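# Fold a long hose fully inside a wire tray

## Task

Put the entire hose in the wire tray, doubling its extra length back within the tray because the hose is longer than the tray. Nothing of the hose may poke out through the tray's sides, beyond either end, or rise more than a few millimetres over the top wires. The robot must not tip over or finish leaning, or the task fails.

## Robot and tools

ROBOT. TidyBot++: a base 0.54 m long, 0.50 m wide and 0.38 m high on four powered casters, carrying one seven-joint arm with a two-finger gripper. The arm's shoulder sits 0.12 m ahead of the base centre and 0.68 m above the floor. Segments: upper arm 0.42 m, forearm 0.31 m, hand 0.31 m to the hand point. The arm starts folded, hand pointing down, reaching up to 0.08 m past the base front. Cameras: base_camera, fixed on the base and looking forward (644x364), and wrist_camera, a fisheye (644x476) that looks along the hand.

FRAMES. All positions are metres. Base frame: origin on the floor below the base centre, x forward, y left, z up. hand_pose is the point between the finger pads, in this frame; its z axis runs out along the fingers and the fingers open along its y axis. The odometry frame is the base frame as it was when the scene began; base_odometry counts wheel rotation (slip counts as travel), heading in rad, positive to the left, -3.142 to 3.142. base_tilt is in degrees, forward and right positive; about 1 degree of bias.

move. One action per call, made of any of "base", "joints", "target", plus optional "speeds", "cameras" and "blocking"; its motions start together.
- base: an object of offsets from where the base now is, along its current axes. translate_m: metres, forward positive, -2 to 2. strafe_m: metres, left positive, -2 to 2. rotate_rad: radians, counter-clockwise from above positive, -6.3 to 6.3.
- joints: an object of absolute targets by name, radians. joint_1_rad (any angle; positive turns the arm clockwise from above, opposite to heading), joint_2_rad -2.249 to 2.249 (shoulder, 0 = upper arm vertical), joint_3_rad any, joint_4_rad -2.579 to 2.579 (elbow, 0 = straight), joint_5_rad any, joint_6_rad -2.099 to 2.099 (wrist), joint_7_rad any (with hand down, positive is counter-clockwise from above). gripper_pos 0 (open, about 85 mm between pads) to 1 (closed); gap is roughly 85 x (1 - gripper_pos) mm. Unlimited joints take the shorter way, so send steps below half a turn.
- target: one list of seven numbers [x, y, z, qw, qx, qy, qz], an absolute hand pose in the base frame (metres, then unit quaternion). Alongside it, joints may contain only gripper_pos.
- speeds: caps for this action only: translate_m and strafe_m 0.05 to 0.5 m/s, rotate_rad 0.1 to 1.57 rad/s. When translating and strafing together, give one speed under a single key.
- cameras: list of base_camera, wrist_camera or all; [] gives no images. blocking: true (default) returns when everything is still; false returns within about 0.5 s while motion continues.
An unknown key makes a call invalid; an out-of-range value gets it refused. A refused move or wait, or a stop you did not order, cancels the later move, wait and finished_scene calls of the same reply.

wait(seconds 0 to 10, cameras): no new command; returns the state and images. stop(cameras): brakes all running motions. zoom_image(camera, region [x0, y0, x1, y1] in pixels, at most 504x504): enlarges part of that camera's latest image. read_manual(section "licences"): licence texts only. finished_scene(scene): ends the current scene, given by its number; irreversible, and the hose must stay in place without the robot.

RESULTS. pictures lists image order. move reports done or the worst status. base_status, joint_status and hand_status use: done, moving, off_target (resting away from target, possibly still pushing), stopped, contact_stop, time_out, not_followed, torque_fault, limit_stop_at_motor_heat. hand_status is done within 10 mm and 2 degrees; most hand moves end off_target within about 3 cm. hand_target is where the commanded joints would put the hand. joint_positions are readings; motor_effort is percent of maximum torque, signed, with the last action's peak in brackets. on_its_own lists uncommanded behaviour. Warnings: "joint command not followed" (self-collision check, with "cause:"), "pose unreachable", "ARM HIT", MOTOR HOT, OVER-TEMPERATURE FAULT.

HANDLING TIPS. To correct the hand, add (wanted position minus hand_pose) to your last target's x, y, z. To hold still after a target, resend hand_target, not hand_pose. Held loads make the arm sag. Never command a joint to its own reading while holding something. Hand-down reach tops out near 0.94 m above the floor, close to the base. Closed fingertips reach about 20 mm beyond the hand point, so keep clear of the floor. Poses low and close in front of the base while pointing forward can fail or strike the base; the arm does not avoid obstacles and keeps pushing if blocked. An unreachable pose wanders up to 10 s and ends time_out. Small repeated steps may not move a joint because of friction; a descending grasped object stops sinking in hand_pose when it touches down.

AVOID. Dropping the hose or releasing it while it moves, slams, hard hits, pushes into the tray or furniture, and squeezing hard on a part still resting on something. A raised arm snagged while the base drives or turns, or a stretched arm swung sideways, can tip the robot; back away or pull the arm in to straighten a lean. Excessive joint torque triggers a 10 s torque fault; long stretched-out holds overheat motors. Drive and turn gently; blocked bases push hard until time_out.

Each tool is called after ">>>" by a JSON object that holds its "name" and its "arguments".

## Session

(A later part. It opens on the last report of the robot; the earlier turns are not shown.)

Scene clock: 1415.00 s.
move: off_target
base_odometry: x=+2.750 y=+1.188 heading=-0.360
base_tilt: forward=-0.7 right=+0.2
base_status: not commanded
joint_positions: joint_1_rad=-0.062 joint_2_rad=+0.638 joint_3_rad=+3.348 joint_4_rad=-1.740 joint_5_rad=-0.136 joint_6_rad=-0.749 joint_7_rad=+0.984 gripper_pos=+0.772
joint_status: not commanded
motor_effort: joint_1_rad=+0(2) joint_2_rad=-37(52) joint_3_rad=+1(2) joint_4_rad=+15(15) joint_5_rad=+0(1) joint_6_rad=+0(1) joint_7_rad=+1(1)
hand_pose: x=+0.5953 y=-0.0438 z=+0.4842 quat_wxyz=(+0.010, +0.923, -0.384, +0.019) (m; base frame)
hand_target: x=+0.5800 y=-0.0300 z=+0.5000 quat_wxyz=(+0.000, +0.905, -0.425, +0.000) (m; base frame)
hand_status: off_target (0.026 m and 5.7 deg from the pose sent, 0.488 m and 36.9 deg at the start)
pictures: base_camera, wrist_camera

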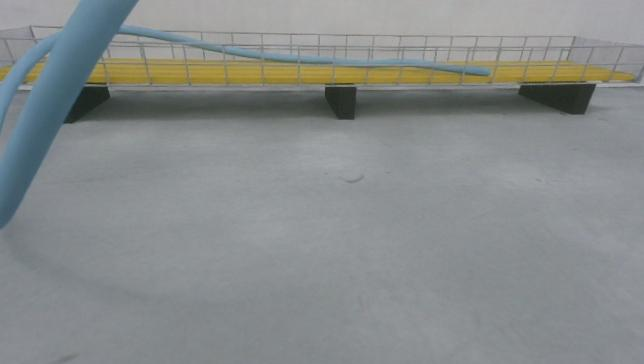

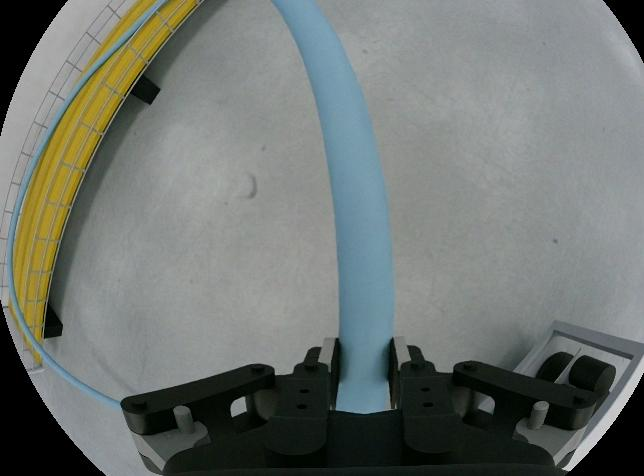

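>>> {"name": "move", "arguments": {"target": [0.60, -0.02, 0.52, 0, 0.70, -0.714, 0], "base": {"translate_m": 0.3, "strafe_m": -0.3}, "speeds": {"translate_m": 0.25}}}

Scene clock: 1421.60 s.
move: off_target
base_odometry: x=+2.925 y=+0.801 heading=-0.360
base_tilt: forward=-0.6 right=+0.1
base_status: done
joint_positions: joint_1_rad=-0.191 joint_2_rad=+0.639 joint_3_rad=+3.509 joint_4_rad=-1.676 joint_5_rad=-0.234 joint_6_rad=-0.862 joint_7_rad=+0.337 gripper_pos=+0.772
joint_status: not commanded
motor_effort: joint_1_rad=+1(2) joint_2_rad=-38(39) joint_3_rad=+4(5) joint_4_rad=+15(16) joint_5_rad=-1(1) joint_6_rad=+1(1) joint_7_rad=-1(1)
hand_pose: x=+0.6029 y=-0.0328 z=+0.5051 quat_wxyz=(+0.012, +0.734, -0.679, +0.016) (m; base frame)
hand_target: x=+0.6000 y=-0.0200 z=+0.5200 quat_wxyz=(+0.000, +0.700, -0.714, +0.000) (m; base frame)
hand_status: off_target (0.020 m and 6.0 deg from the pose sent, 0.043 m and 46.0 deg at the start)
pictures: base_camera, wrist_camera

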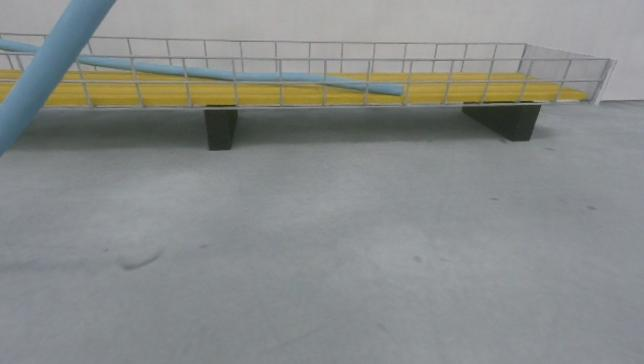

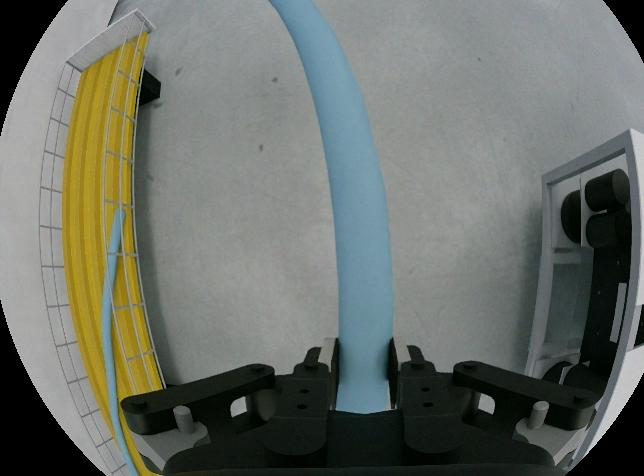

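>>> {"name": "move", "arguments": {"base": {"translate_m": 0.29, "strafe_m": -0.2}, "target": [0.68, -0.01, 0.47, 0, 0.70, -0.714, 0], "speeds": {"translate_m": 0.2}}}

Scene clock: 1427.37 s.
move: off_target
base_odometry: x=+3.126 y=+0.512 heading=-0.360
base_tilt: forward=-0.6 right=+0.1
base_status: done
joint_positions: joint_1_rad=-0.192 joint_2_rad=+0.873 joint_3_rad=+3.509 joint_4_rad=-1.408 joint_5_rad=-0.277 joint_6_rad=-0.913 joint_7_rad=+0.307 gripper_pos=+0.772
joint_status: not commanded
motor_effort: joint_1_rad=+1(2) joint_2_rad=-46(48) joint_3_rad=+5(6) joint_4_rad=+15(17) joint_5_rad=+0(1) joint_6_rad=+1(2) joint_7_rad=-1(2)
hand_pose: x=+0.6798 y=-0.0226 z=+0.4490 quat_wxyz=(+0.023, +0.736, -0.676, +0.019) (m; base frame)
hand_target: x=+0.6800 y=-0.0100 z=+0.4700 quat_wxyz=(+0.000, +0.700, -0.714, +0.000) (m; base frame)
hand_status: off_target (0.025 m and 6.9 deg from the pose sent, 0.088 m and 6.0 deg at the start)
pictures: base_camera, wrist_camera

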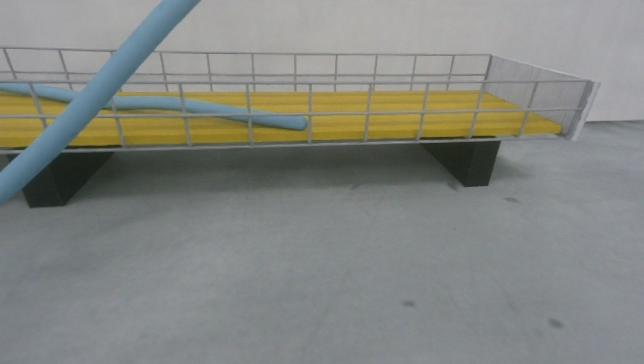

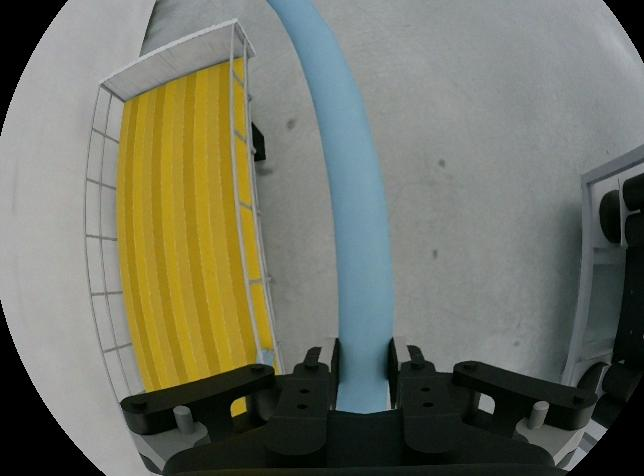

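>>> {"name": "move", "arguments": {"base": {"translate_m": 0.14, "strafe_m": 0.04}, "target": [0.71, -0.0, 0.44, 0, 0.69, -0.724, 0], "speeds": {"translate_m": 0.2}}}

>>> {"name": "move", "arguments": {"target": [0.74, 0.01, 0.28, 0, 0.68, -0.733, 0]}}

Scene clock: 1433.73 s.
move: off_target
base_odometry: x=+3.271 y=+0.500 heading=-0.360
base_tilt: forward=-0.7 right=+0.1
base_status: done
joint_positions: joint_1_rad=-0.191 joint_2_rad=+0.975 joint_3_rad=+3.505 joint_4_rad=-1.290 joint_5_rad=-0.293 joint_6_rad=-0.930 joint_7_rad=+0.257 gripper_pos=+0.772
joint_status: not commanded
motor_effort: joint_1_rad=+1(2) joint_2_rad=-48(50) joint_3_rad=+5(6) joint_4_rad=+15(17) joint_5_rad=+0(1) joint_6_rad=+1(2) joint_7_rad=-1(2)
hand_pose: x=+0.7095 y=-0.0145 z=+0.4186 quat_wxyz=(+0.024, +0.727, -0.685, +0.021) (m; base frame)
hand_target: x=+0.7100 y=+0.0000 z=+0.4400 quat_wxyz=(+0.000, +0.690, -0.724, +0.000) (m; base frame)
hand_status: off_target (0.026 m and 7.2 deg from the pose sent, 0.039 m and 8.3 deg at the start)
pictures: base_camera, wrist_camera

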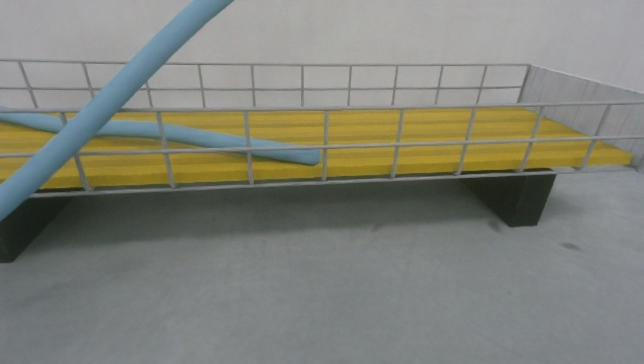

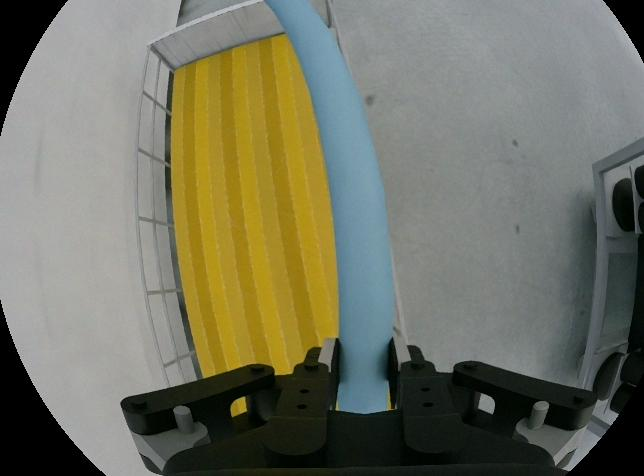

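Scene clock: 1435.37 s.
move: off_target
base_odometry: x=+3.271 y=+0.500 heading=-0.360
base_tilt: forward=-0.7 right=+0.1
base_status: not commanded
joint_positions: joint_1_rad=-0.182 joint_2_rad=+1.291 joint_3_rad=+3.482 joint_4_rad=-1.133 joint_5_rad=-0.368 joint_6_rad=-0.887 joint_7_rad=+0.240 gripper_pos=+0.772
joint_status: not commanded
motor_effort: joint_1_rad=+0(1) joint_2_rad=-49(52) joint_3_rad=+5(5) joint_4_rad=+12(15) joint_5_rad=-1(1) joint_6_rad=+0(1) joint_7_rad=-2(3)
hand_pose: x=+0.7000 y=+0.0011 z=+0.2641 quat_wxyz=(+0.056, +0.723, -0.688, -0.022) (m; base frame)
hand_target: x=+0.7400 y=+0.0100 z=+0.2800 quat_wxyz=(+0.000, +0.680, -0.733, +0.000) (m; base frame)
hand_status: off_target (0.044 m and 9.9 deg from the pose sent, 0.144 m and 8.5 deg at the start)
pictures: base_camera, wrist_camera

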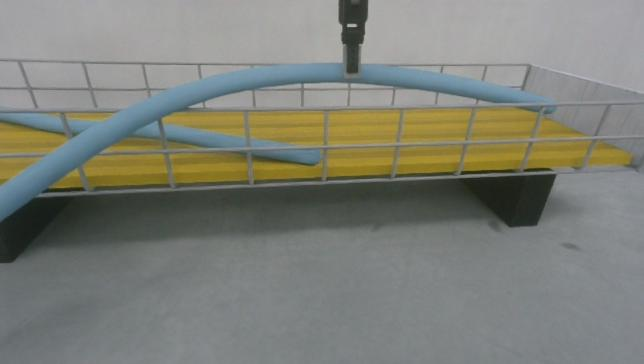

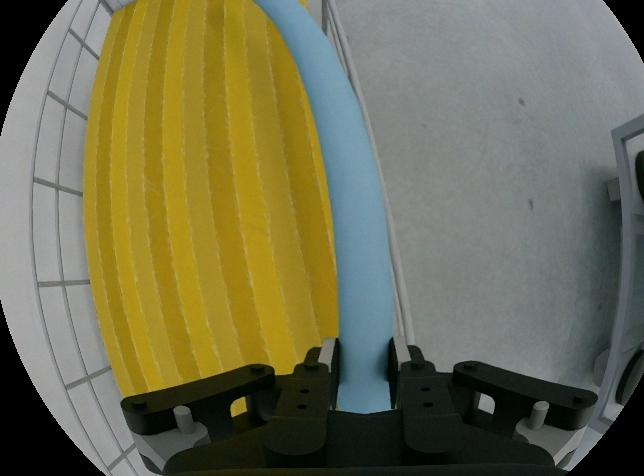

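>>> {"name": "move", "arguments": {"target": [0.76, 0.01, 0.22, 0, 0.68, -0.733, 0], "cameras": []}}

>>> {"name": "move", "arguments": {"target": [0.755, 0.01, 0.175, 0, 0.68, -0.733, 0]}}

Scene clock: 1438.77 s.
move: off_target
base_odometry: x=+3.271 y=+0.500 heading=-0.360
base_tilt: forward=-0.7 right=+0.1
base_status: not commanded
joint_positions: joint_1_rad=-0.160 joint_2_rad=+1.430 joint_3_rad=+3.453 joint_4_rad=-0.960 joint_5_rad=-0.368 joint_6_rad=-0.887 joint_7_rad=+0.203 gripper_pos=+0.772
joint_status: not commanded
motor_effort: joint_1_rad=+1(2) joint_2_rad=-49(51) joint_3_rad=+4(5) joint_4_rad=+13(14) joint_5_rad=-1(1) joint_6_rad=+3(3) joint_7_rad=-3(3)
hand_pose: x=+0.7261 y=+0.0130 z=+0.2093 quat_wxyz=(+0.043, +0.724, -0.688, -0.020) (m; base frame)
hand_target: x=+0.7600 y=+0.0100 z=+0.2200 quat_wxyz=(+0.000, +0.680, -0.733, +0.000) (m; base frame)
hand_status: off_target (0.036 m and 9.0 deg from the pose sent, 0.075 m and 9.9 deg at the start)
pictures: none
No camera images: "cameras" was empty.

Scene clock: 1439.93 s.
move: off_target
base_odometry: x=+3.271 y=+0.500 heading=-0.360
base_tilt: forward=-0.6 right=+0.1
base_status: not commanded
joint_positions: joint_1_rad=-0.156 joint_2_rad=+1.502 joint_3_rad=+3.446 joint_4_rad=-0.907 joint_5_rad=-0.371 joint_6_rad=-0.867 joint_7_rad=+0.200 gripper_pos=+0.772
joint_status: not commanded
motor_effort: joint_1_rad=+1(2) joint_2_rad=-47(49) joint_3_rad=+3(5) joint_4_rad=+11(13) joint_5_rad=+0(1) joint_6_rad=+2(4) joint_7_rad=-2(3)
hand_pose: x=+0.7249 y=+0.0145 z=+0.1748 quat_wxyz=(+0.043, +0.727, -0.685, -0.020) (m; base frame)
hand_target: x=+0.7550 y=+0.0100 z=+0.1750 quat_wxyz=(+0.000, +0.680, -0.733, +0.000) (m; base frame)
hand_status: off_target (0.030 m and 9.5 deg from the pose sent, 0.045 m and 9.0 deg at the start)
pictures: base_camera, wrist_camera

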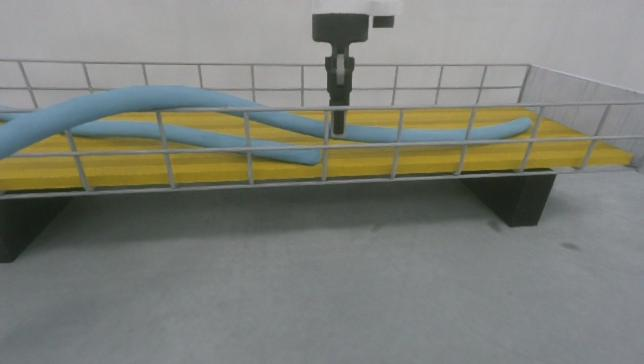

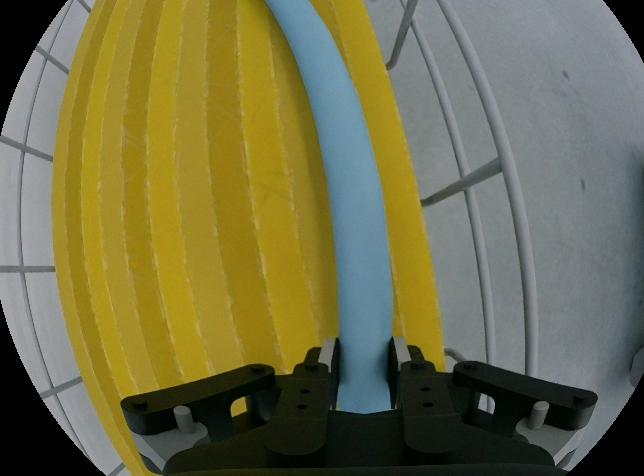

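>>> {"name": "move", "arguments": {"target": [0.755, 0.01, 0.158, 0, 0.68, -0.733, 0], "cameras": []}}

>>> {"name": "move", "arguments": {"joints": {"gripper_pos": 0.0}, "cameras": ["base_camera"]}}

>>> {"name": "move", "arguments": {"target": [0.75, 0.01, 0.34, 0, 0.68, -0.733, 0], "cameras": []}}

>>> {"name": "move", "arguments": {"target": [0.62, 0.05, 0.56, 0, 0.999, -0.03, 0]}}

Scene clock: 1445.03 s.
move: off_target
base_odometry: x=+3.271 y=+0.500 heading=-0.360
base_tilt: forward=-0.7 right=+0.1
base_status: not commanded
joint_positions: joint_1_rad=-0.151 joint_2_rad=+1.534 joint_3_rad=+3.440 joint_4_rad=-0.867 joint_5_rad=-0.371 joint_6_rad=-0.857 joint_7_rad=+0.189 gripper_pos=+0.772
joint_status: not commanded
motor_effort: joint_1_rad=+1(2) joint_2_rad=-47(49) joint_3_rad=+3(5) joint_4_rad=+11(12) joint_5_rad=+0(1) joint_6_rad=+1(2) joint_7_rad=-2(3)
hand_pose: x=+0.7319 y=+0.0165 z=+0.1618 quat_wxyz=(+0.036, +0.726, -0.686, -0.016) (m; base frame)
hand_target: x=+0.7550 y=+0.0100 z=+0.1580 quat_wxyz=(+0.000, +0.680, -0.733, +0.000) (m; base frame)
hand_status: off_target (0.024 m and 8.8 deg from the pose sent, 0.035 m and 9.5 deg at the start)
pictures: none
No camera images: "cameras" was empty.

Scene clock: 1446.13 s.
move: done
base_odometry: x=+3.271 y=+0.500 heading=-0.360
base_tilt: forward=-0.7 right=+0.1
base_status: not commanded
joint_positions: joint_1_rad=-0.143 joint_2_rad=+1.539 joint_3_rad=+3.440 joint_4_rad=-0.863 joint_5_rad=-0.375 joint_6_rad=-0.836 joint_7_rad=+0.167 gripper_pos=+0.000
joint_status: all done
motor_effort: joint_1_rad=+0(1) joint_2_rad=-48(49) joint_3_rad=+3(4) joint_4_rad=+10(12) joint_5_rad=+2(2) joint_6_rad=-1(2) joint_7_rad=+1(2)
hand_pose: x=+0.7381 y=+0.0122 z=+0.1592 quat_wxyz=(+0.029, +0.716, -0.698, -0.009) (m; base frame)
hand_target: x=+0.7550 y=+0.0100 z=+0.1580 quat_wxyz=(+0.000, +0.680, -0.733, +0.000) (m; base frame)
hand_status: not commanded
pictures: base_camera

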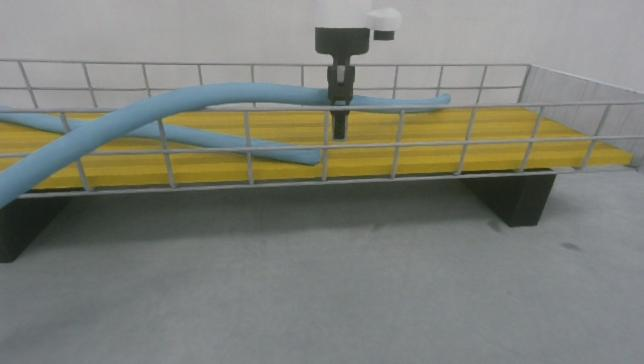

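Scene clock: 1447.93 s.
move: off_target
base_odometry: x=+3.271 y=+0.500 heading=-0.360
base_tilt: forward=-0.7 right=+0.1
base_status: not commanded
joint_positions: joint_1_rad=-0.143 joint_2_rad=+1.188 joint_3_rad=+3.440 joint_4_rad=-1.078 joint_5_rad=-0.375 joint_6_rad=-0.866 joint_7_rad=+0.167 gripper_pos=+0.000
joint_status: not commanded
motor_effort: joint_1_rad=-1(1) joint_2_rad=-48(53) joint_3_rad=+3(4) joint_4_rad=+12(14) joint_5_rad=+1(2) joint_6_rad=+0(2) joint_7_rad=+1(1)
hand_pose: x=+0.7709 y=+0.0124 z=+0.3344 quat_wxyz=(-0.024, +0.693, -0.720, +0.017) (m; base frame)
hand_target: x=+0.7500 y=+0.0100 z=+0.3400 quat_wxyz=(+0.000, +0.680, -0.733, +0.000) (m; base frame)
hand_status: off_target (0.022 m and 4.0 deg from the pose sent, 0.181 m and 6.7 deg at the start)
pictures: none
No camera images: "cameras" was empty.

Scene clock: 1450.23 s.
move: off_target
base_odometry: x=+3.271 y=+0.500 heading=-0.360
base_tilt: forward=-0.7 right=+0.1
base_status: not commanded
joint_positions: joint_1_rad=-0.142 joint_2_rad=+0.605 joint_3_rad=+3.198 joint_4_rad=-1.500 joint_5_rad=-0.059 joint_6_rad=-0.974 joint_7_rad=+1.369 gripper_pos=+0.000
joint_status: not commanded
motor_effort: joint_1_rad=+0(2) joint_2_rad=-36(51) joint_3_rad=-1(4) joint_4_rad=+16(16) joint_5_rad=+0(1) joint_6_rad=+0(1) joint_7_rad=+0(1)
hand_pose: x=+0.6457 y=+0.0627 z=+0.5572 quat_wxyz=(-0.013, +0.997, -0.069, +0.030) (m; base frame)
hand_target: x=+0.6200 y=+0.0500 z=+0.5600 quat_wxyz=(+0.000, +1.000, -0.030, +0.000) (m; base frame)
hand_status: off_target (0.029 m and 5.8 deg from the pose sent, 0.274 m and 88.8 deg at the start)
pictures: base_camera, wrist_camera

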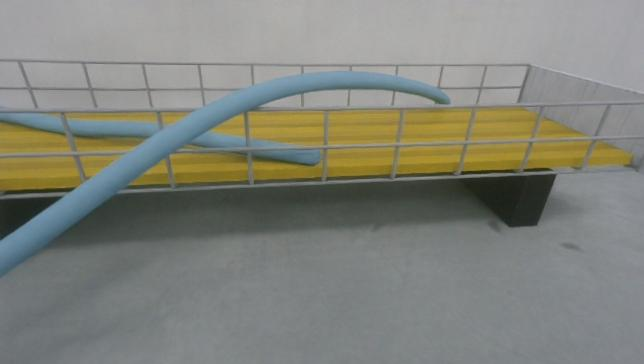

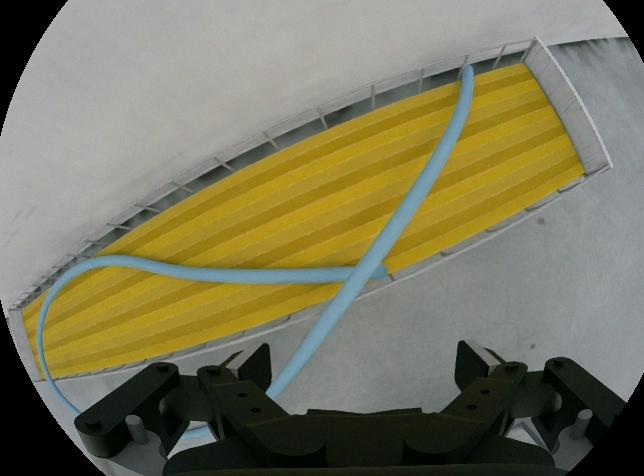

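>>> {"name": "move", "arguments": {"base": {"translate_m": -0.15, "strafe_m": 0.4}, "target": [0.52, 0.0, 0.40, 0, 0.88, -0.475, 0]}}

Scene clock: 1456.13 s.
move: off_target
base_odometry: x=+3.272 y=+0.927 heading=-0.361
base_tilt: forward=-0.8 right=+0.1
base_status: done
joint_positions: joint_1_rad=-0.154 joint_2_rad=+0.718 joint_3_rad=+3.356 joint_4_rad=-2.010 joint_5_rad=-0.338 joint_6_rad=-0.498 joint_7_rad=+0.999 gripper_pos=+0.000
joint_status: not commanded
motor_effort: joint_1_rad=+0(3) joint_2_rad=-31(37) joint_3_rad=+1(2) joint_4_rad=+7(15) joint_5_rad=+1(1) joint_6_rad=-1(1) joint_7_rad=+0(1)
hand_pose: x=+0.5086 y=+0.0087 z=+0.4025 quat_wxyz=(+0.002, +0.903, -0.429, -0.026) (m; base frame)
hand_target: x=+0.5200 y=+0.0000 z=+0.4000 quat_wxyz=(+0.000, +0.880, -0.475, +0.000) (m; base frame)
hand_status: off_target (0.015 m and 6.6 deg from the pose sent, 0.211 m and 49.0 deg at the start)
pictures: base_camera, wrist_camera

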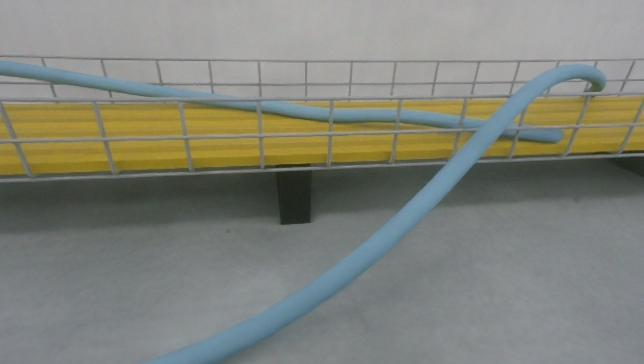

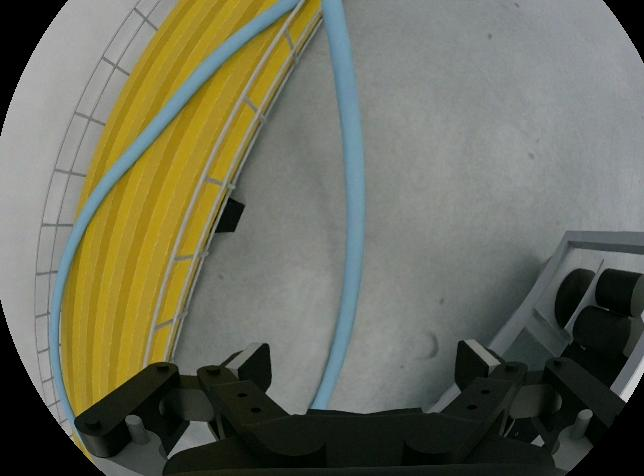

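>>> {"name": "move", "arguments": {"target": [0.54, -0.055, 0.15, 0, 0.88, -0.475, 0], "joints": {"gripper_pos": 0.2}}}

Scene clock: 1461.73 s.
move: off_target
base_odometry: x=+3.272 y=+0.927 heading=-0.361
base_tilt: forward=-0.7 right=+0.2
base_status: not commanded
joint_positions: joint_1_rad=+0.094 joint_2_rad=+1.352 joint_3_rad=+3.188 joint_4_rad=-1.763 joint_5_rad=-0.403 joint_6_rad=-0.113 joint_7_rad=+1.082 gripper_pos=+0.200
joint_status: all done
motor_effort: joint_1_rad=-1(2) joint_2_rad=-37(39) joint_3_rad=+0(2) joint_4_rad=+1(7) joint_5_rad=+1(1) joint_6_rad=-1(2) joint_7_rad=+0(1)
hand_pose: x=+0.5112 y=-0.0502 z=+0.1483 quat_wxyz=(+0.015, +0.878, -0.478, -0.035) (m; base frame)
hand_target: x=+0.5400 y=-0.0550 z=+0.1500 quat_wxyz=(+0.000, +0.880, -0.475, +0.000) (m; base frame)
hand_status: off_target (0.029 m and 4.4 deg from the pose sent, 0.262 m and 6.6 deg at the start)
pictures: base_camera, wrist_camera

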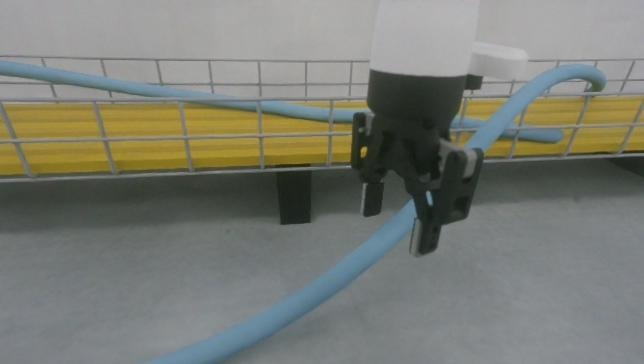

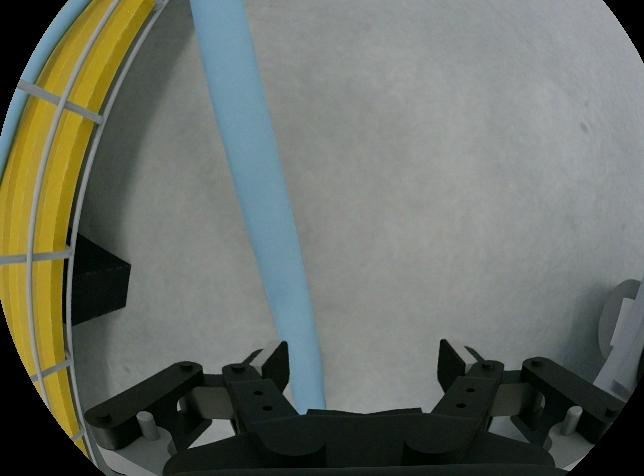

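>>> {"name": "move", "arguments": {"target": [0.563, -0.038, 0.085, 0, 0.922, -0.387, 0]}}

Scene clock: 1465.27 s.
move: off_target
base_odometry: x=+3.272 y=+0.927 heading=-0.361
base_tilt: forward=-0.7 right=+0.1
base_status: not commanded
joint_positions: joint_1_rad=+0.087 joint_2_rad=+1.512 joint_3_rad=+3.188 joint_4_rad=-1.568 joint_5_rad=-0.395 joint_6_rad=-0.110 joint_7_rad=+1.150 gripper_pos=+0.200
joint_status: not commanded
motor_effort: joint_1_rad=+0(1) joint_2_rad=-39(41) joint_3_rad=+0(1) joint_4_rad=+2(2) joint_5_rad=+1(1) joint_6_rad=+0(1) joint_7_rad=+0(1)
hand_pose: x=+0.5435 y=-0.0514 z=+0.0816 quat_wxyz=(+0.009, +0.899, -0.437, -0.018) (m; base frame)
hand_target: x=+0.5630 y=-0.0380 z=+0.0850 quat_wxyz=(+0.000, +0.922, -0.387, +0.000) (m; base frame)
hand_status: off_target (0.024 m and 6.7 deg from the pose sent, 0.083 m and 12.4 deg at the start)
pictures: base_camera, wrist_camera

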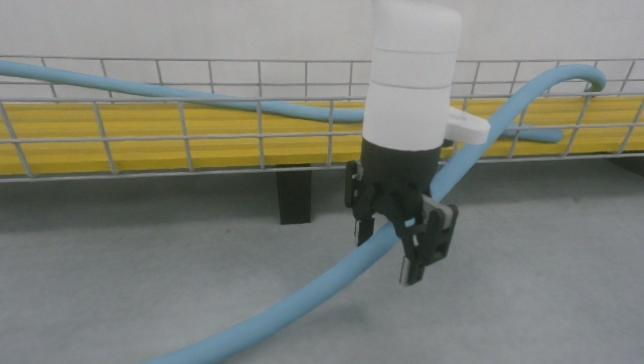

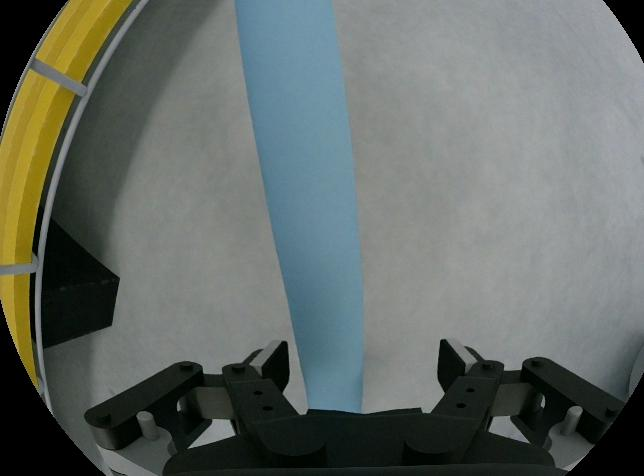

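>>> {"name": "move", "arguments": {"target": [0.573, -0.025, 0.075, 0, 0.922, -0.387, 0], "cameras": []}}

>>> {"name": "move", "arguments": {"joints": {"gripper_pos": 0.97}, "cameras": []}}

>>> {"name": "move", "arguments": {"target": [0.56, 0.0, 0.45, 0, 0.80, -0.60, 0]}}

Scene clock: 1469.67 s.
move: off_target
base_odometry: x=+3.272 y=+0.927 heading=-0.361
base_tilt: forward=-0.6 right=+0.1
base_status: not commanded
joint_positions: joint_1_rad=+0.044 joint_2_rad=+1.530 joint_3_rad=+3.188 joint_4_rad=-1.509 joint_5_rad=-0.395 joint_6_rad=-0.110 joint_7_rad=+1.151 gripper_pos=+0.200
joint_status: not commanded
motor_effort: joint_1_rad=+0(2) joint_2_rad=-40(40) joint_3_rad=-1(2) joint_4_rad=+2(3) joint_5_rad=+1(1) joint_6_rad=+0(1) joint_7_rad=+0(1)
hand_pose: x=+0.5709 y=-0.0345 z=+0.0747 quat_wxyz=(+0.002, +0.909, -0.416, +0.001) (m; base frame)
hand_target: x=+0.5730 y=-0.0250 z=+0.0750 quat_wxyz=(+0.000, +0.922, -0.387, +0.000) (m; base frame)
hand_status: off_target (0.010 m and 3.7 deg from the pose sent, 0.040 m and 6.7 deg at the start)
pictures: none
No camera images: "cameras" was empty.

Scene clock: 1470.63 s.
move: off_target
base_odometry: x=+3.272 y=+0.927 heading=-0.361
base_tilt: forward=-0.7 right=+0.1
base_status: not commanded
joint_positions: joint_1_rad=+0.044 joint_2_rad=+1.530 joint_3_rad=+3.188 joint_4_rad=-1.509 joint_5_rad=-0.395 joint_6_rad=-0.110 joint_7_rad=+1.151 gripper_pos=+0.750
joint_status: gripper_pos off_target (ended at +0.750, target +0.970)
motor_effort: joint_1_rad=-1(2) joint_2_rad=-39(40) joint_3_rad=-2(2) joint_4_rad=+2(3) joint_5_rad=+1(1) joint_6_rad=+0(1) joint_7_rad=+0(1)
hand_pose: x=+0.5709 y=-0.0345 z=+0.0747 quat_wxyz=(+0.002, +0.909, -0.416, +0.001) (m; base frame)
hand_target: x=+0.5730 y=-0.0250 z=+0.0750 quat_wxyz=(+0.000, +0.922, -0.387, +0.000) (m; base frame)
hand_status: not commanded
pictures: none
No camera images: "cameras" was empty.

Scene clock: 1473.03 s.
move: off_target
base_odometry: x=+3.272 y=+0.927 heading=-0.361
base_tilt: forward=-0.7 right=+0.1
base_status: not commanded
joint_positions: joint_1_rad=-0.198 joint_2_rad=+0.716 joint_3_rad=+3.453 joint_4_rad=-1.867 joint_5_rad=-0.361 joint_6_rad=-0.611 joint_7_rad=+0.668 gripper_pos=+0.750
joint_status: not commanded
motor_effort: joint_1_rad=-1(2) joint_2_rad=-38(47) joint_3_rad=+2(3) joint_4_rad=+13(13) joint_5_rad=-1(2) joint_6_rad=+2(2) joint_7_rad=+0(2)
hand_pose: x=+0.5645 y=-0.0040 z=+0.4285 quat_wxyz=(-0.001, +0.813, -0.582, +0.001) (m; base frame)
hand_target: x=+0.5600 y=+0.0000 z=+0.4500 quat_wxyz=(+0.000, +0.800, -0.600, +0.000) (m; base frame)
hand_status: off_target (0.022 m and 2.5 deg from the pose sent, 0.377 m and 24.5 deg at the start)
pictures: base_camera, wrist_camera

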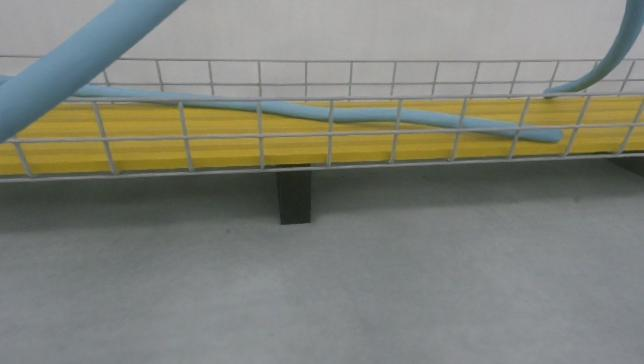

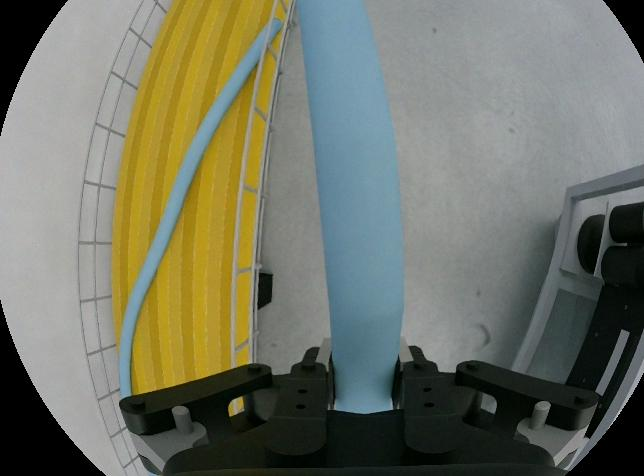

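>>> {"name": "move", "arguments": {"target": [0.69, 0.0, 0.45, 0, 0.72, -0.694, 0], "base": {"translate_m": 0.09}, "cameras": []}}

>>> {"name": "move", "arguments": {"target": [0.72, 0.01, 0.30, 0, 0.71, -0.704, 0], "cameras": []}}

>>> {"name": "move", "arguments": {"target": [0.73, 0.01, 0.20, 0, 0.71, -0.704, 0]}}

Scene clock: 1478.63 s.
move: off_target
base_odometry: x=+3.356 y=+0.895 heading=-0.360
base_tilt: forward=-0.7 right=+0.1
base_status: done
joint_positions: joint_1_rad=-0.198 joint_2_rad=+0.913 joint_3_rad=+3.457 joint_4_rad=-1.393 joint_5_rad=-0.347 joint_6_rad=-0.903 joint_7_rad=+0.339 gripper_pos=+0.750
joint_status: not commanded
motor_effort: joint_1_rad=-1(2) joint_2_rad=-47(47) joint_3_rad=+3(4) joint_4_rad=+17(17) joint_5_rad=-1(2) joint_6_rad=+3(4) joint_7_rad=-1(1)
hand_pose: x=+0.6824 y=+0.0233 z=+0.4260 quat_wxyz=(-0.004, +0.747, -0.665, -0.012) (m; base frame)
hand_target: x=+0.6900 y=+0.0000 z=+0.4500 quat_wxyz=(+0.000, +0.720, -0.694, +0.000) (m; base frame)
hand_status: off_target (0.034 m and 4.8 deg from the pose sent, 0.127 m and 16.7 deg at the start)
pictures: none
No camera images: "cameras" was empty.

Scene clock: 1480.07 s.
move: off_target
base_odometry: x=+3.356 y=+0.895 heading=-0.360
base_tilt: forward=-0.6 right=+0.1
base_status: not commanded
joint_positions: joint_1_rad=-0.187 joint_2_rad=+1.219 joint_3_rad=+3.457 joint_4_rad=-1.262 joint_5_rad=-0.378 joint_6_rad=-0.866 joint_7_rad=+0.335 gripper_pos=+0.750
joint_status: not commanded
motor_effort: joint_1_rad=+0(2) joint_2_rad=-48(51) joint_3_rad=+5(5) joint_4_rad=+14(17) joint_5_rad=+0(1) joint_6_rad=+3(4) joint_7_rad=-1(2)
hand_pose: x=+0.6649 y=+0.0122 z=+0.2805 quat_wxyz=(+0.055, +0.744, -0.664, -0.048) (m; base frame)
hand_target: x=+0.7200 y=+0.0100 z=+0.3000 quat_wxyz=(+0.000, +0.710, -0.704, +0.000) (m; base frame)
hand_status: off_target (0.058 m and 10.4 deg from the pose sent, 0.132 m and 6.3 deg at the start)
pictures: none
No camera images: "cameras" was empty.

Scene clock: 1481.43 s.
move: off_target
base_odometry: x=+3.356 y=+0.895 heading=-0.360
base_tilt: forward=-0.6 right=+0.1
base_status: not commanded
joint_positions: joint_1_rad=-0.161 joint_2_rad=+1.407 joint_3_rad=+3.445 joint_4_rad=-1.100 joint_5_rad=-0.408 joint_6_rad=-0.795 joint_7_rad=+0.317 gripper_pos=+0.750
joint_status: not commanded
motor_effort: joint_1_rad=-1(2) joint_2_rad=-47(48) joint_3_rad=+4(5) joint_4_rad=+12(15) joint_5_rad=+2(2) joint_6_rad=+2(6) joint_7_rad=+0(2)
hand_pose: x=+0.6924 y=+0.0073 z=+0.1965 quat_wxyz=(+0.043, +0.741, -0.669, -0.031) (m; base frame)
hand_target: x=+0.7300 y=+0.0100 z=+0.2000 quat_wxyz=(+0.000, +0.710, -0.704, +0.000) (m; base frame)
hand_status: off_target (0.038 m and 8.1 deg from the pose sent, 0.104 m and 10.4 deg at the start)
pictures: base_camera, wrist_camera

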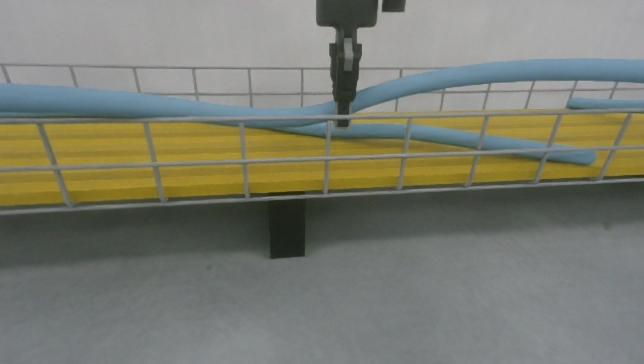

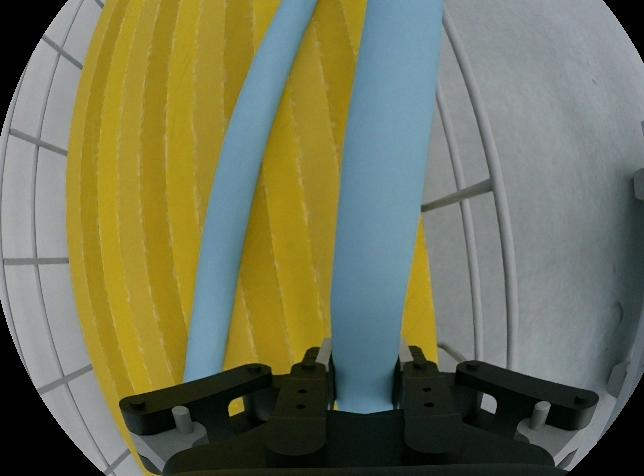

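>>> {"name": "move", "arguments": {"target": [0.735, 0.01, 0.16, 0, 0.71, -0.704, 0], "cameras": []}}

>>> {"name": "move", "arguments": {"joints": {"gripper_pos": 0.0}, "cameras": ["base_camera"]}}

>>> {"name": "move", "arguments": {"target": [0.735, 0.01, 0.34, 0, 0.71, -0.704, 0], "cameras": []}}

>>> {"name": "move", "arguments": {"target": [0.62, -0.1, 0.56, 0, 0.999, -0.03, 0]}}

Scene clock: 1486.40 s.
move: off_target
base_odometry: x=+3.356 y=+0.895 heading=-0.360
base_tilt: forward=-0.7 right=+0.1
base_status: not commanded
joint_positions: joint_1_rad=-0.156 joint_2_rad=+1.511 joint_3_rad=+3.437 joint_4_rad=-0.999 joint_5_rad=-0.412 joint_6_rad=-0.786 joint_7_rad=+0.296 gripper_pos=+0.750
joint_status: not commanded
motor_effort: joint_1_rad=-1(1) joint_2_rad=-48(50) joint_3_rad=+5(5) joint_4_rad=+11(12) joint_5_rad=+2(3) joint_6_rad=+2(3) joint_7_rad=+0(1)
hand_pose: x=+0.6971 y=+0.0126 z=+0.1515 quat_wxyz=(+0.042, +0.742, -0.669, -0.031) (m; base frame)
hand_target: x=+0.7350 y=+0.0100 z=+0.1600 quat_wxyz=(+0.000, +0.710, -0.704, +0.000) (m; base frame)
hand_status: off_target (0.039 m and 8.1 deg from the pose sent, 0.056 m and 8.1 deg at the start)
pictures: none
No camera images: "cameras" was empty.

Scene clock: 1487.50 s.
move: done
base_odometry: x=+3.356 y=+0.895 heading=-0.360
base_tilt: forward=-0.7 right=+0.1
base_status: not commanded
joint_positions: joint_1_rad=-0.156 joint_2_rad=+1.511 joint_3_rad=+3.437 joint_4_rad=-0.994 joint_5_rad=-0.412 joint_6_rad=-0.772 joint_7_rad=+0.296 gripper_pos=+0.000
joint_status: all done
motor_effort: joint_1_rad=+0(1) joint_2_rad=-47(48) joint_3_rad=+4(5) joint_4_rad=+9(11) joint_5_rad=+1(3) joint_6_rad=-1(2) joint_7_rad=+0(1)
hand_pose: x=+0.7040 y=+0.0123 z=+0.1519 quat_wxyz=(+0.036, +0.743, -0.668, -0.024) (m; base frame)
hand_target: x=+0.7350 y=+0.0100 z=+0.1600 quat_wxyz=(+0.000, +0.710, -0.704, +0.000) (m; base frame)
hand_status: not commanded
pictures: base_camera

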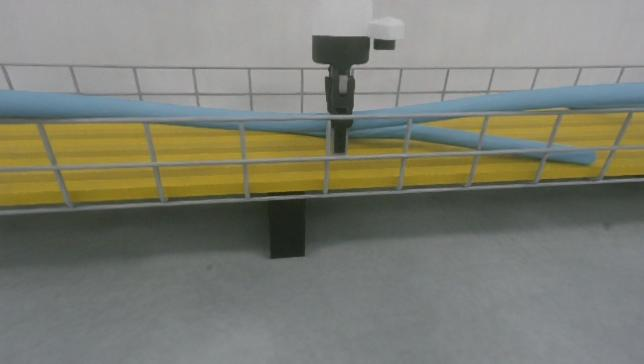

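Scene clock: 1489.33 s.
move: off_target
base_odometry: x=+3.356 y=+0.895 heading=-0.360
base_tilt: forward=-0.7 right=+0.1
base_status: not commanded
joint_positions: joint_1_rad=-0.156 joint_2_rad=+1.157 joint_3_rad=+3.437 joint_4_rad=-1.158 joint_5_rad=-0.405 joint_6_rad=-0.824 joint_7_rad=+0.286 gripper_pos=+0.000
joint_status: not commanded
motor_effort: joint_1_rad=-1(1) joint_2_rad=-47(55) joint_3_rad=+3(5) joint_4_rad=+12(15) joint_5_rad=+1(2) joint_6_rad=+0(2) joint_7_rad=+0(1)
hand_pose: x=+0.7556 y=+0.0212 z=+0.3357 quat_wxyz=(-0.029, +0.725, -0.688, +0.012) (m; base frame)
hand_target: x=+0.7350 y=+0.0100 z=+0.3400 quat_wxyz=(+0.000, +0.710, -0.704, +0.000) (m; base frame)
hand_status: off_target (0.024 m and 4.5 deg from the pose sent, 0.191 m and 7.4 deg at the start)
pictures: none
No camera images: "cameras" was empty.

Scene clock: 1491.70 s.
move: off_target
base_odometry: x=+3.356 y=+0.895 heading=-0.360
base_tilt: forward=-0.7 right=+0.1
base_status: not commanded
joint_positions: joint_1_rad=+0.154 joint_2_rad=+0.617 joint_3_rad=+3.207 joint_4_rad=-1.472 joint_5_rad=-0.065 joint_6_rad=-0.987 joint_7_rad=+1.670 gripper_pos=+0.000
joint_status: not commanded
motor_effort: joint_1_rad=-1(2) joint_2_rad=-37(50) joint_3_rad=+0(4) joint_4_rad=+15(16) joint_5_rad=+0(1) joint_6_rad=+0(1) joint_7_rad=+0(1)
hand_pose: x=+0.6481 y=-0.0977 z=+0.5584 quat_wxyz=(-0.003, +0.997, -0.070, +0.034) (m; base frame)
hand_target: x=+0.6200 y=-0.1000 z=+0.5600 quat_wxyz=(+0.000, +1.000, -0.030, +0.000) (m; base frame)
hand_status: off_target (0.028 m and 6.1 deg from the pose sent, 0.289 m and 83.6 deg at the start)
pictures: base_camera, wrist_camera

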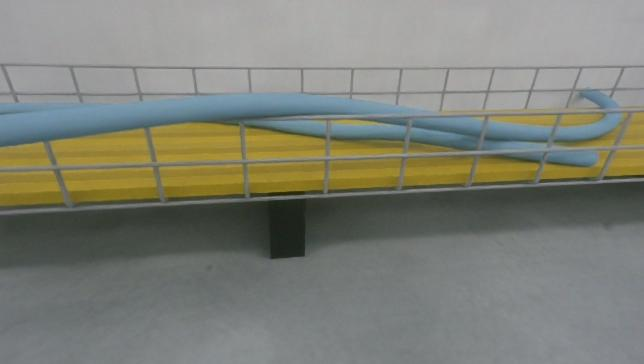

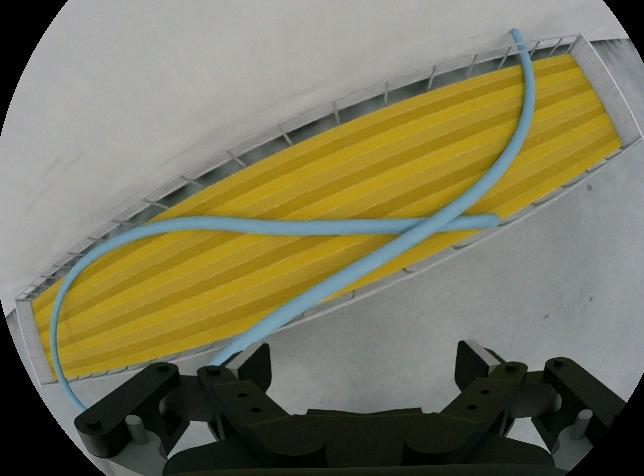

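>>> {"name": "move", "arguments": {"base": {"translate_m": -0.12, "strafe_m": 0.4}, "target": [0.54, 0.0, 0.42, 0, 0.80, -0.60, 0]}}

Scene clock: 1498.53 s.
move: off_target
base_odometry: x=+3.385 y=+1.312 heading=-0.361
base_tilt: forward=-0.8 right=+0.1
base_status: done
joint_positions: joint_1_rad=-0.214 joint_2_rad=+0.704 joint_3_rad=+3.444 joint_4_rad=-1.938 joint_5_rad=-0.372 joint_6_rad=-0.609 joint_7_rad=+0.728 gripper_pos=+0.000
joint_status: not commanded
motor_effort: joint_1_rad=+0(4) joint_2_rad=-31(38) joint_3_rad=+1(4) joint_4_rad=+9(15) joint_5_rad=+1(1) joint_6_rad=-1(1) joint_7_rad=+1(1)
hand_pose: x=+0.5277 y=+0.0089 z=+0.4220 quat_wxyz=(+0.007, +0.830, -0.557, -0.026) (m; base frame)
hand_target: x=+0.5400 y=+0.0000 z=+0.4200 quat_wxyz=(+0.000, +0.800, -0.600, +0.000) (m; base frame)
hand_status: off_target (0.015 m and 6.7 deg from the pose sent, 0.201 m and 65.8 deg at the start)
pictures: base_camera, wrist_camera

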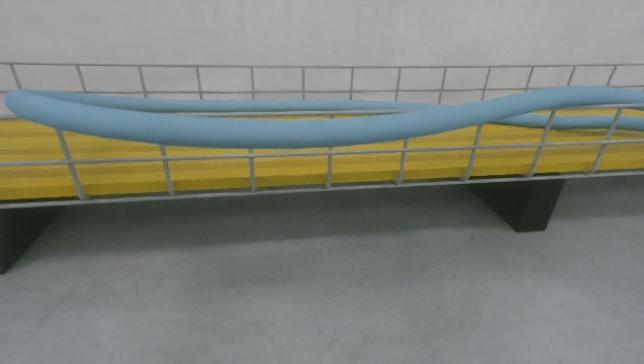

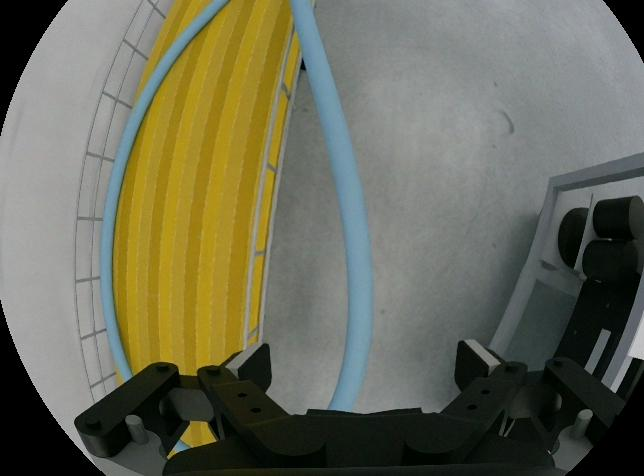

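>>> {"name": "move", "arguments": {"target": [0.565, -0.04, 0.25, 0, 0.79, -0.613, 0], "joints": {"gripper_pos": 0.1}}}

Scene clock: 1502.33 s.
move: off_target
base_odometry: x=+3.385 y=+1.312 heading=-0.361
base_tilt: forward=-0.7 right=+0.1
base_status: not commanded
joint_positions: joint_1_rad=-0.045 joint_2_rad=+1.125 joint_3_rad=+3.335 joint_4_rad=-1.819 joint_5_rad=-0.567 joint_6_rad=-0.331 joint_7_rad=+0.831 gripper_pos=+0.100
joint_status: all done
motor_effort: joint_1_rad=-1(2) joint_2_rad=-37(39) joint_3_rad=+1(3) joint_4_rad=+3(9) joint_5_rad=+1(1) joint_6_rad=-1(1) joint_7_rad=+0(1)
hand_pose: x=+0.5374 y=-0.0364 z=+0.2474 quat_wxyz=(+0.022, +0.785, -0.619, -0.031) (m; base frame)
hand_target: x=+0.5650 y=-0.0400 z=+0.2500 quat_wxyz=(+0.000, +0.790, -0.613, +0.000) (m; base frame)
hand_status: off_target (0.028 m and 4.5 deg from the pose sent, 0.183 m and 8.4 deg at the start)
pictures: base_camera, wrist_camera

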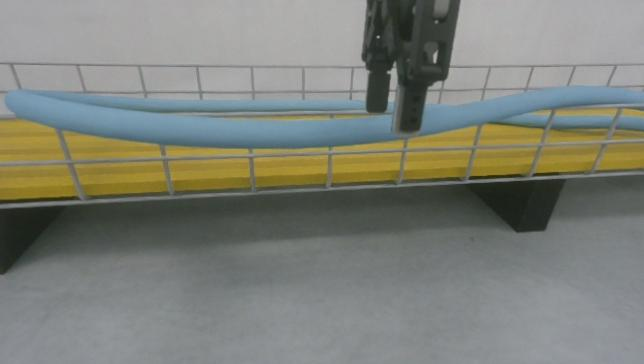

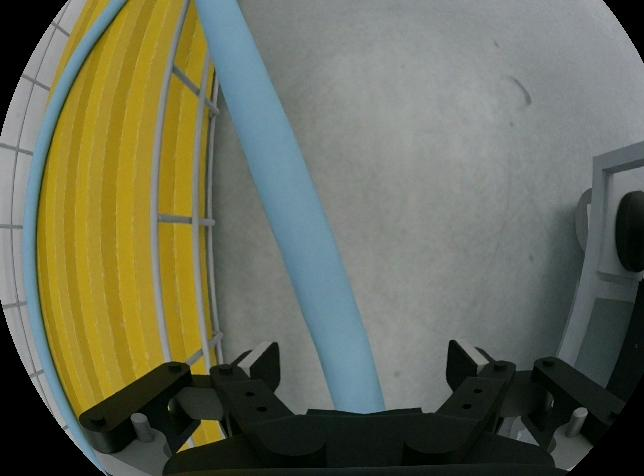

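>>> {"name": "move", "arguments": {"target": [0.57, -0.045, 0.225, 0, 0.875, -0.485, 0]}}

>>> {"name": "move", "arguments": {"joints": {"gripper_pos": 0.97}}}

Scene clock: 1505.37 s.
move: off_target
base_odometry: x=+3.385 y=+1.312 heading=-0.361
base_tilt: forward=-0.6 right=+0.1
base_status: not commanded
joint_positions: joint_1_rad=+0.005 joint_2_rad=+1.181 joint_3_rad=+3.273 joint_4_rad=-1.768 joint_5_rad=-0.485 joint_6_rad=-0.288 joint_7_rad=+1.027 gripper_pos=+0.100
joint_status: not commanded
motor_effort: joint_1_rad=+0(2) joint_2_rad=-38(40) joint_3_rad=+1(2) joint_4_rad=+3(4) joint_5_rad=+1(1) joint_6_rad=-1(1) joint_7_rad=+0(1)
hand_pose: x=+0.5494 y=-0.0366 z=+0.2233 quat_wxyz=(+0.009, +0.859, -0.511, -0.030) (m; base frame)
hand_target: x=+0.5700 y=-0.0450 z=+0.2250 quat_wxyz=(+0.000, +0.875, -0.485, +0.000) (m; base frame)
hand_status: off_target (0.022 m and 5.0 deg from the pose sent, 0.041 m and 19.0 deg at the start)
pictures: base_camera, wrist_camera

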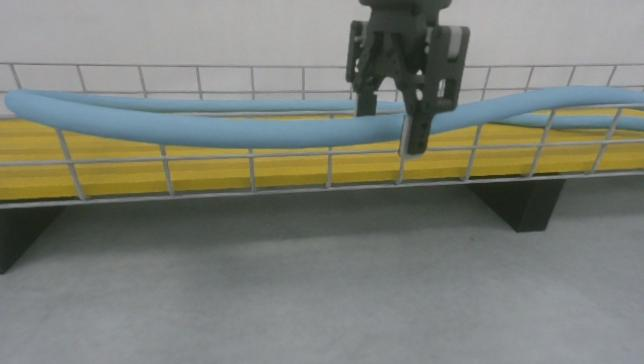

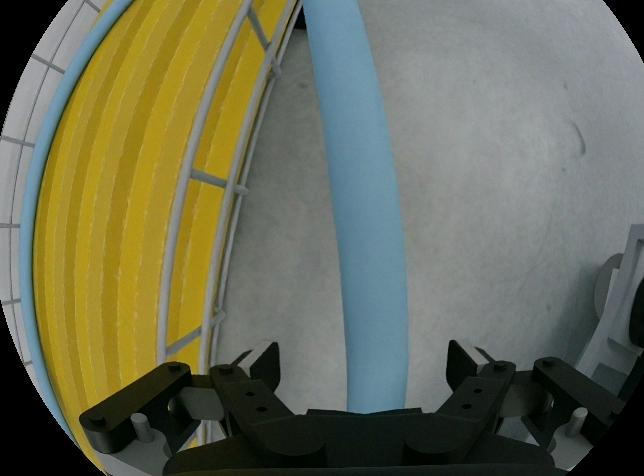

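Scene clock: 1506.40 s.
move: off_target
base_odometry: x=+3.385 y=+1.312 heading=-0.361
base_tilt: forward=-0.7 right=+0.1
base_status: not commanded
joint_positions: joint_1_rad=+0.005 joint_2_rad=+1.181 joint_3_rad=+3.273 joint_4_rad=-1.768 joint_5_rad=-0.485 joint_6_rad=-0.288 joint_7_rad=+1.027 gripper_pos=+0.751
joint_status: gripper_pos off_target (ended at +0.751, target +0.970)
motor_effort: joint_1_rad=+0(1) joint_2_rad=-38(39) joint_3_rad=+1(1) joint_4_rad=+4(5) joint_5_rad=+1(1) joint_6_rad=+0(1) joint_7_rad=+0(1)
hand_pose: x=+0.5494 y=-0.0366 z=+0.2232 quat_wxyz=(+0.009, +0.859, -0.511, -0.030) (m; base frame)
hand_target: x=+0.5700 y=-0.0450 z=+0.2250 quat_wxyz=(+0.000, +0.875, -0.485, +0.000) (m; base frame)
hand_status: not commanded
pictures: base_camera, wrist_camera

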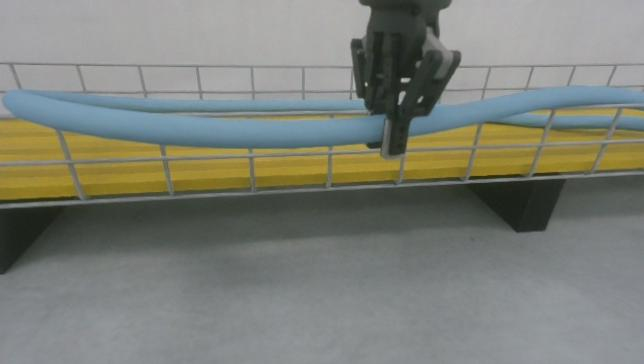

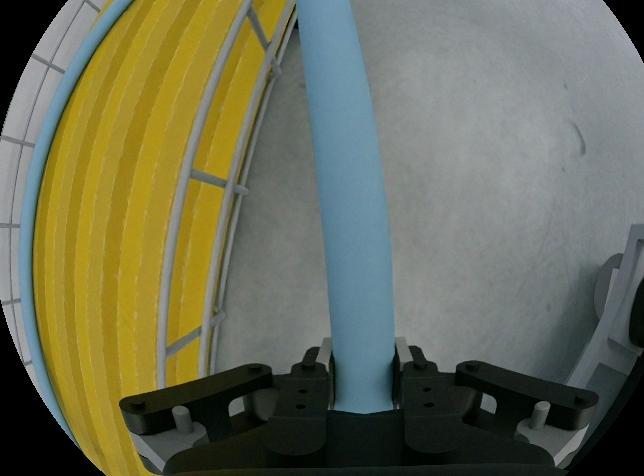

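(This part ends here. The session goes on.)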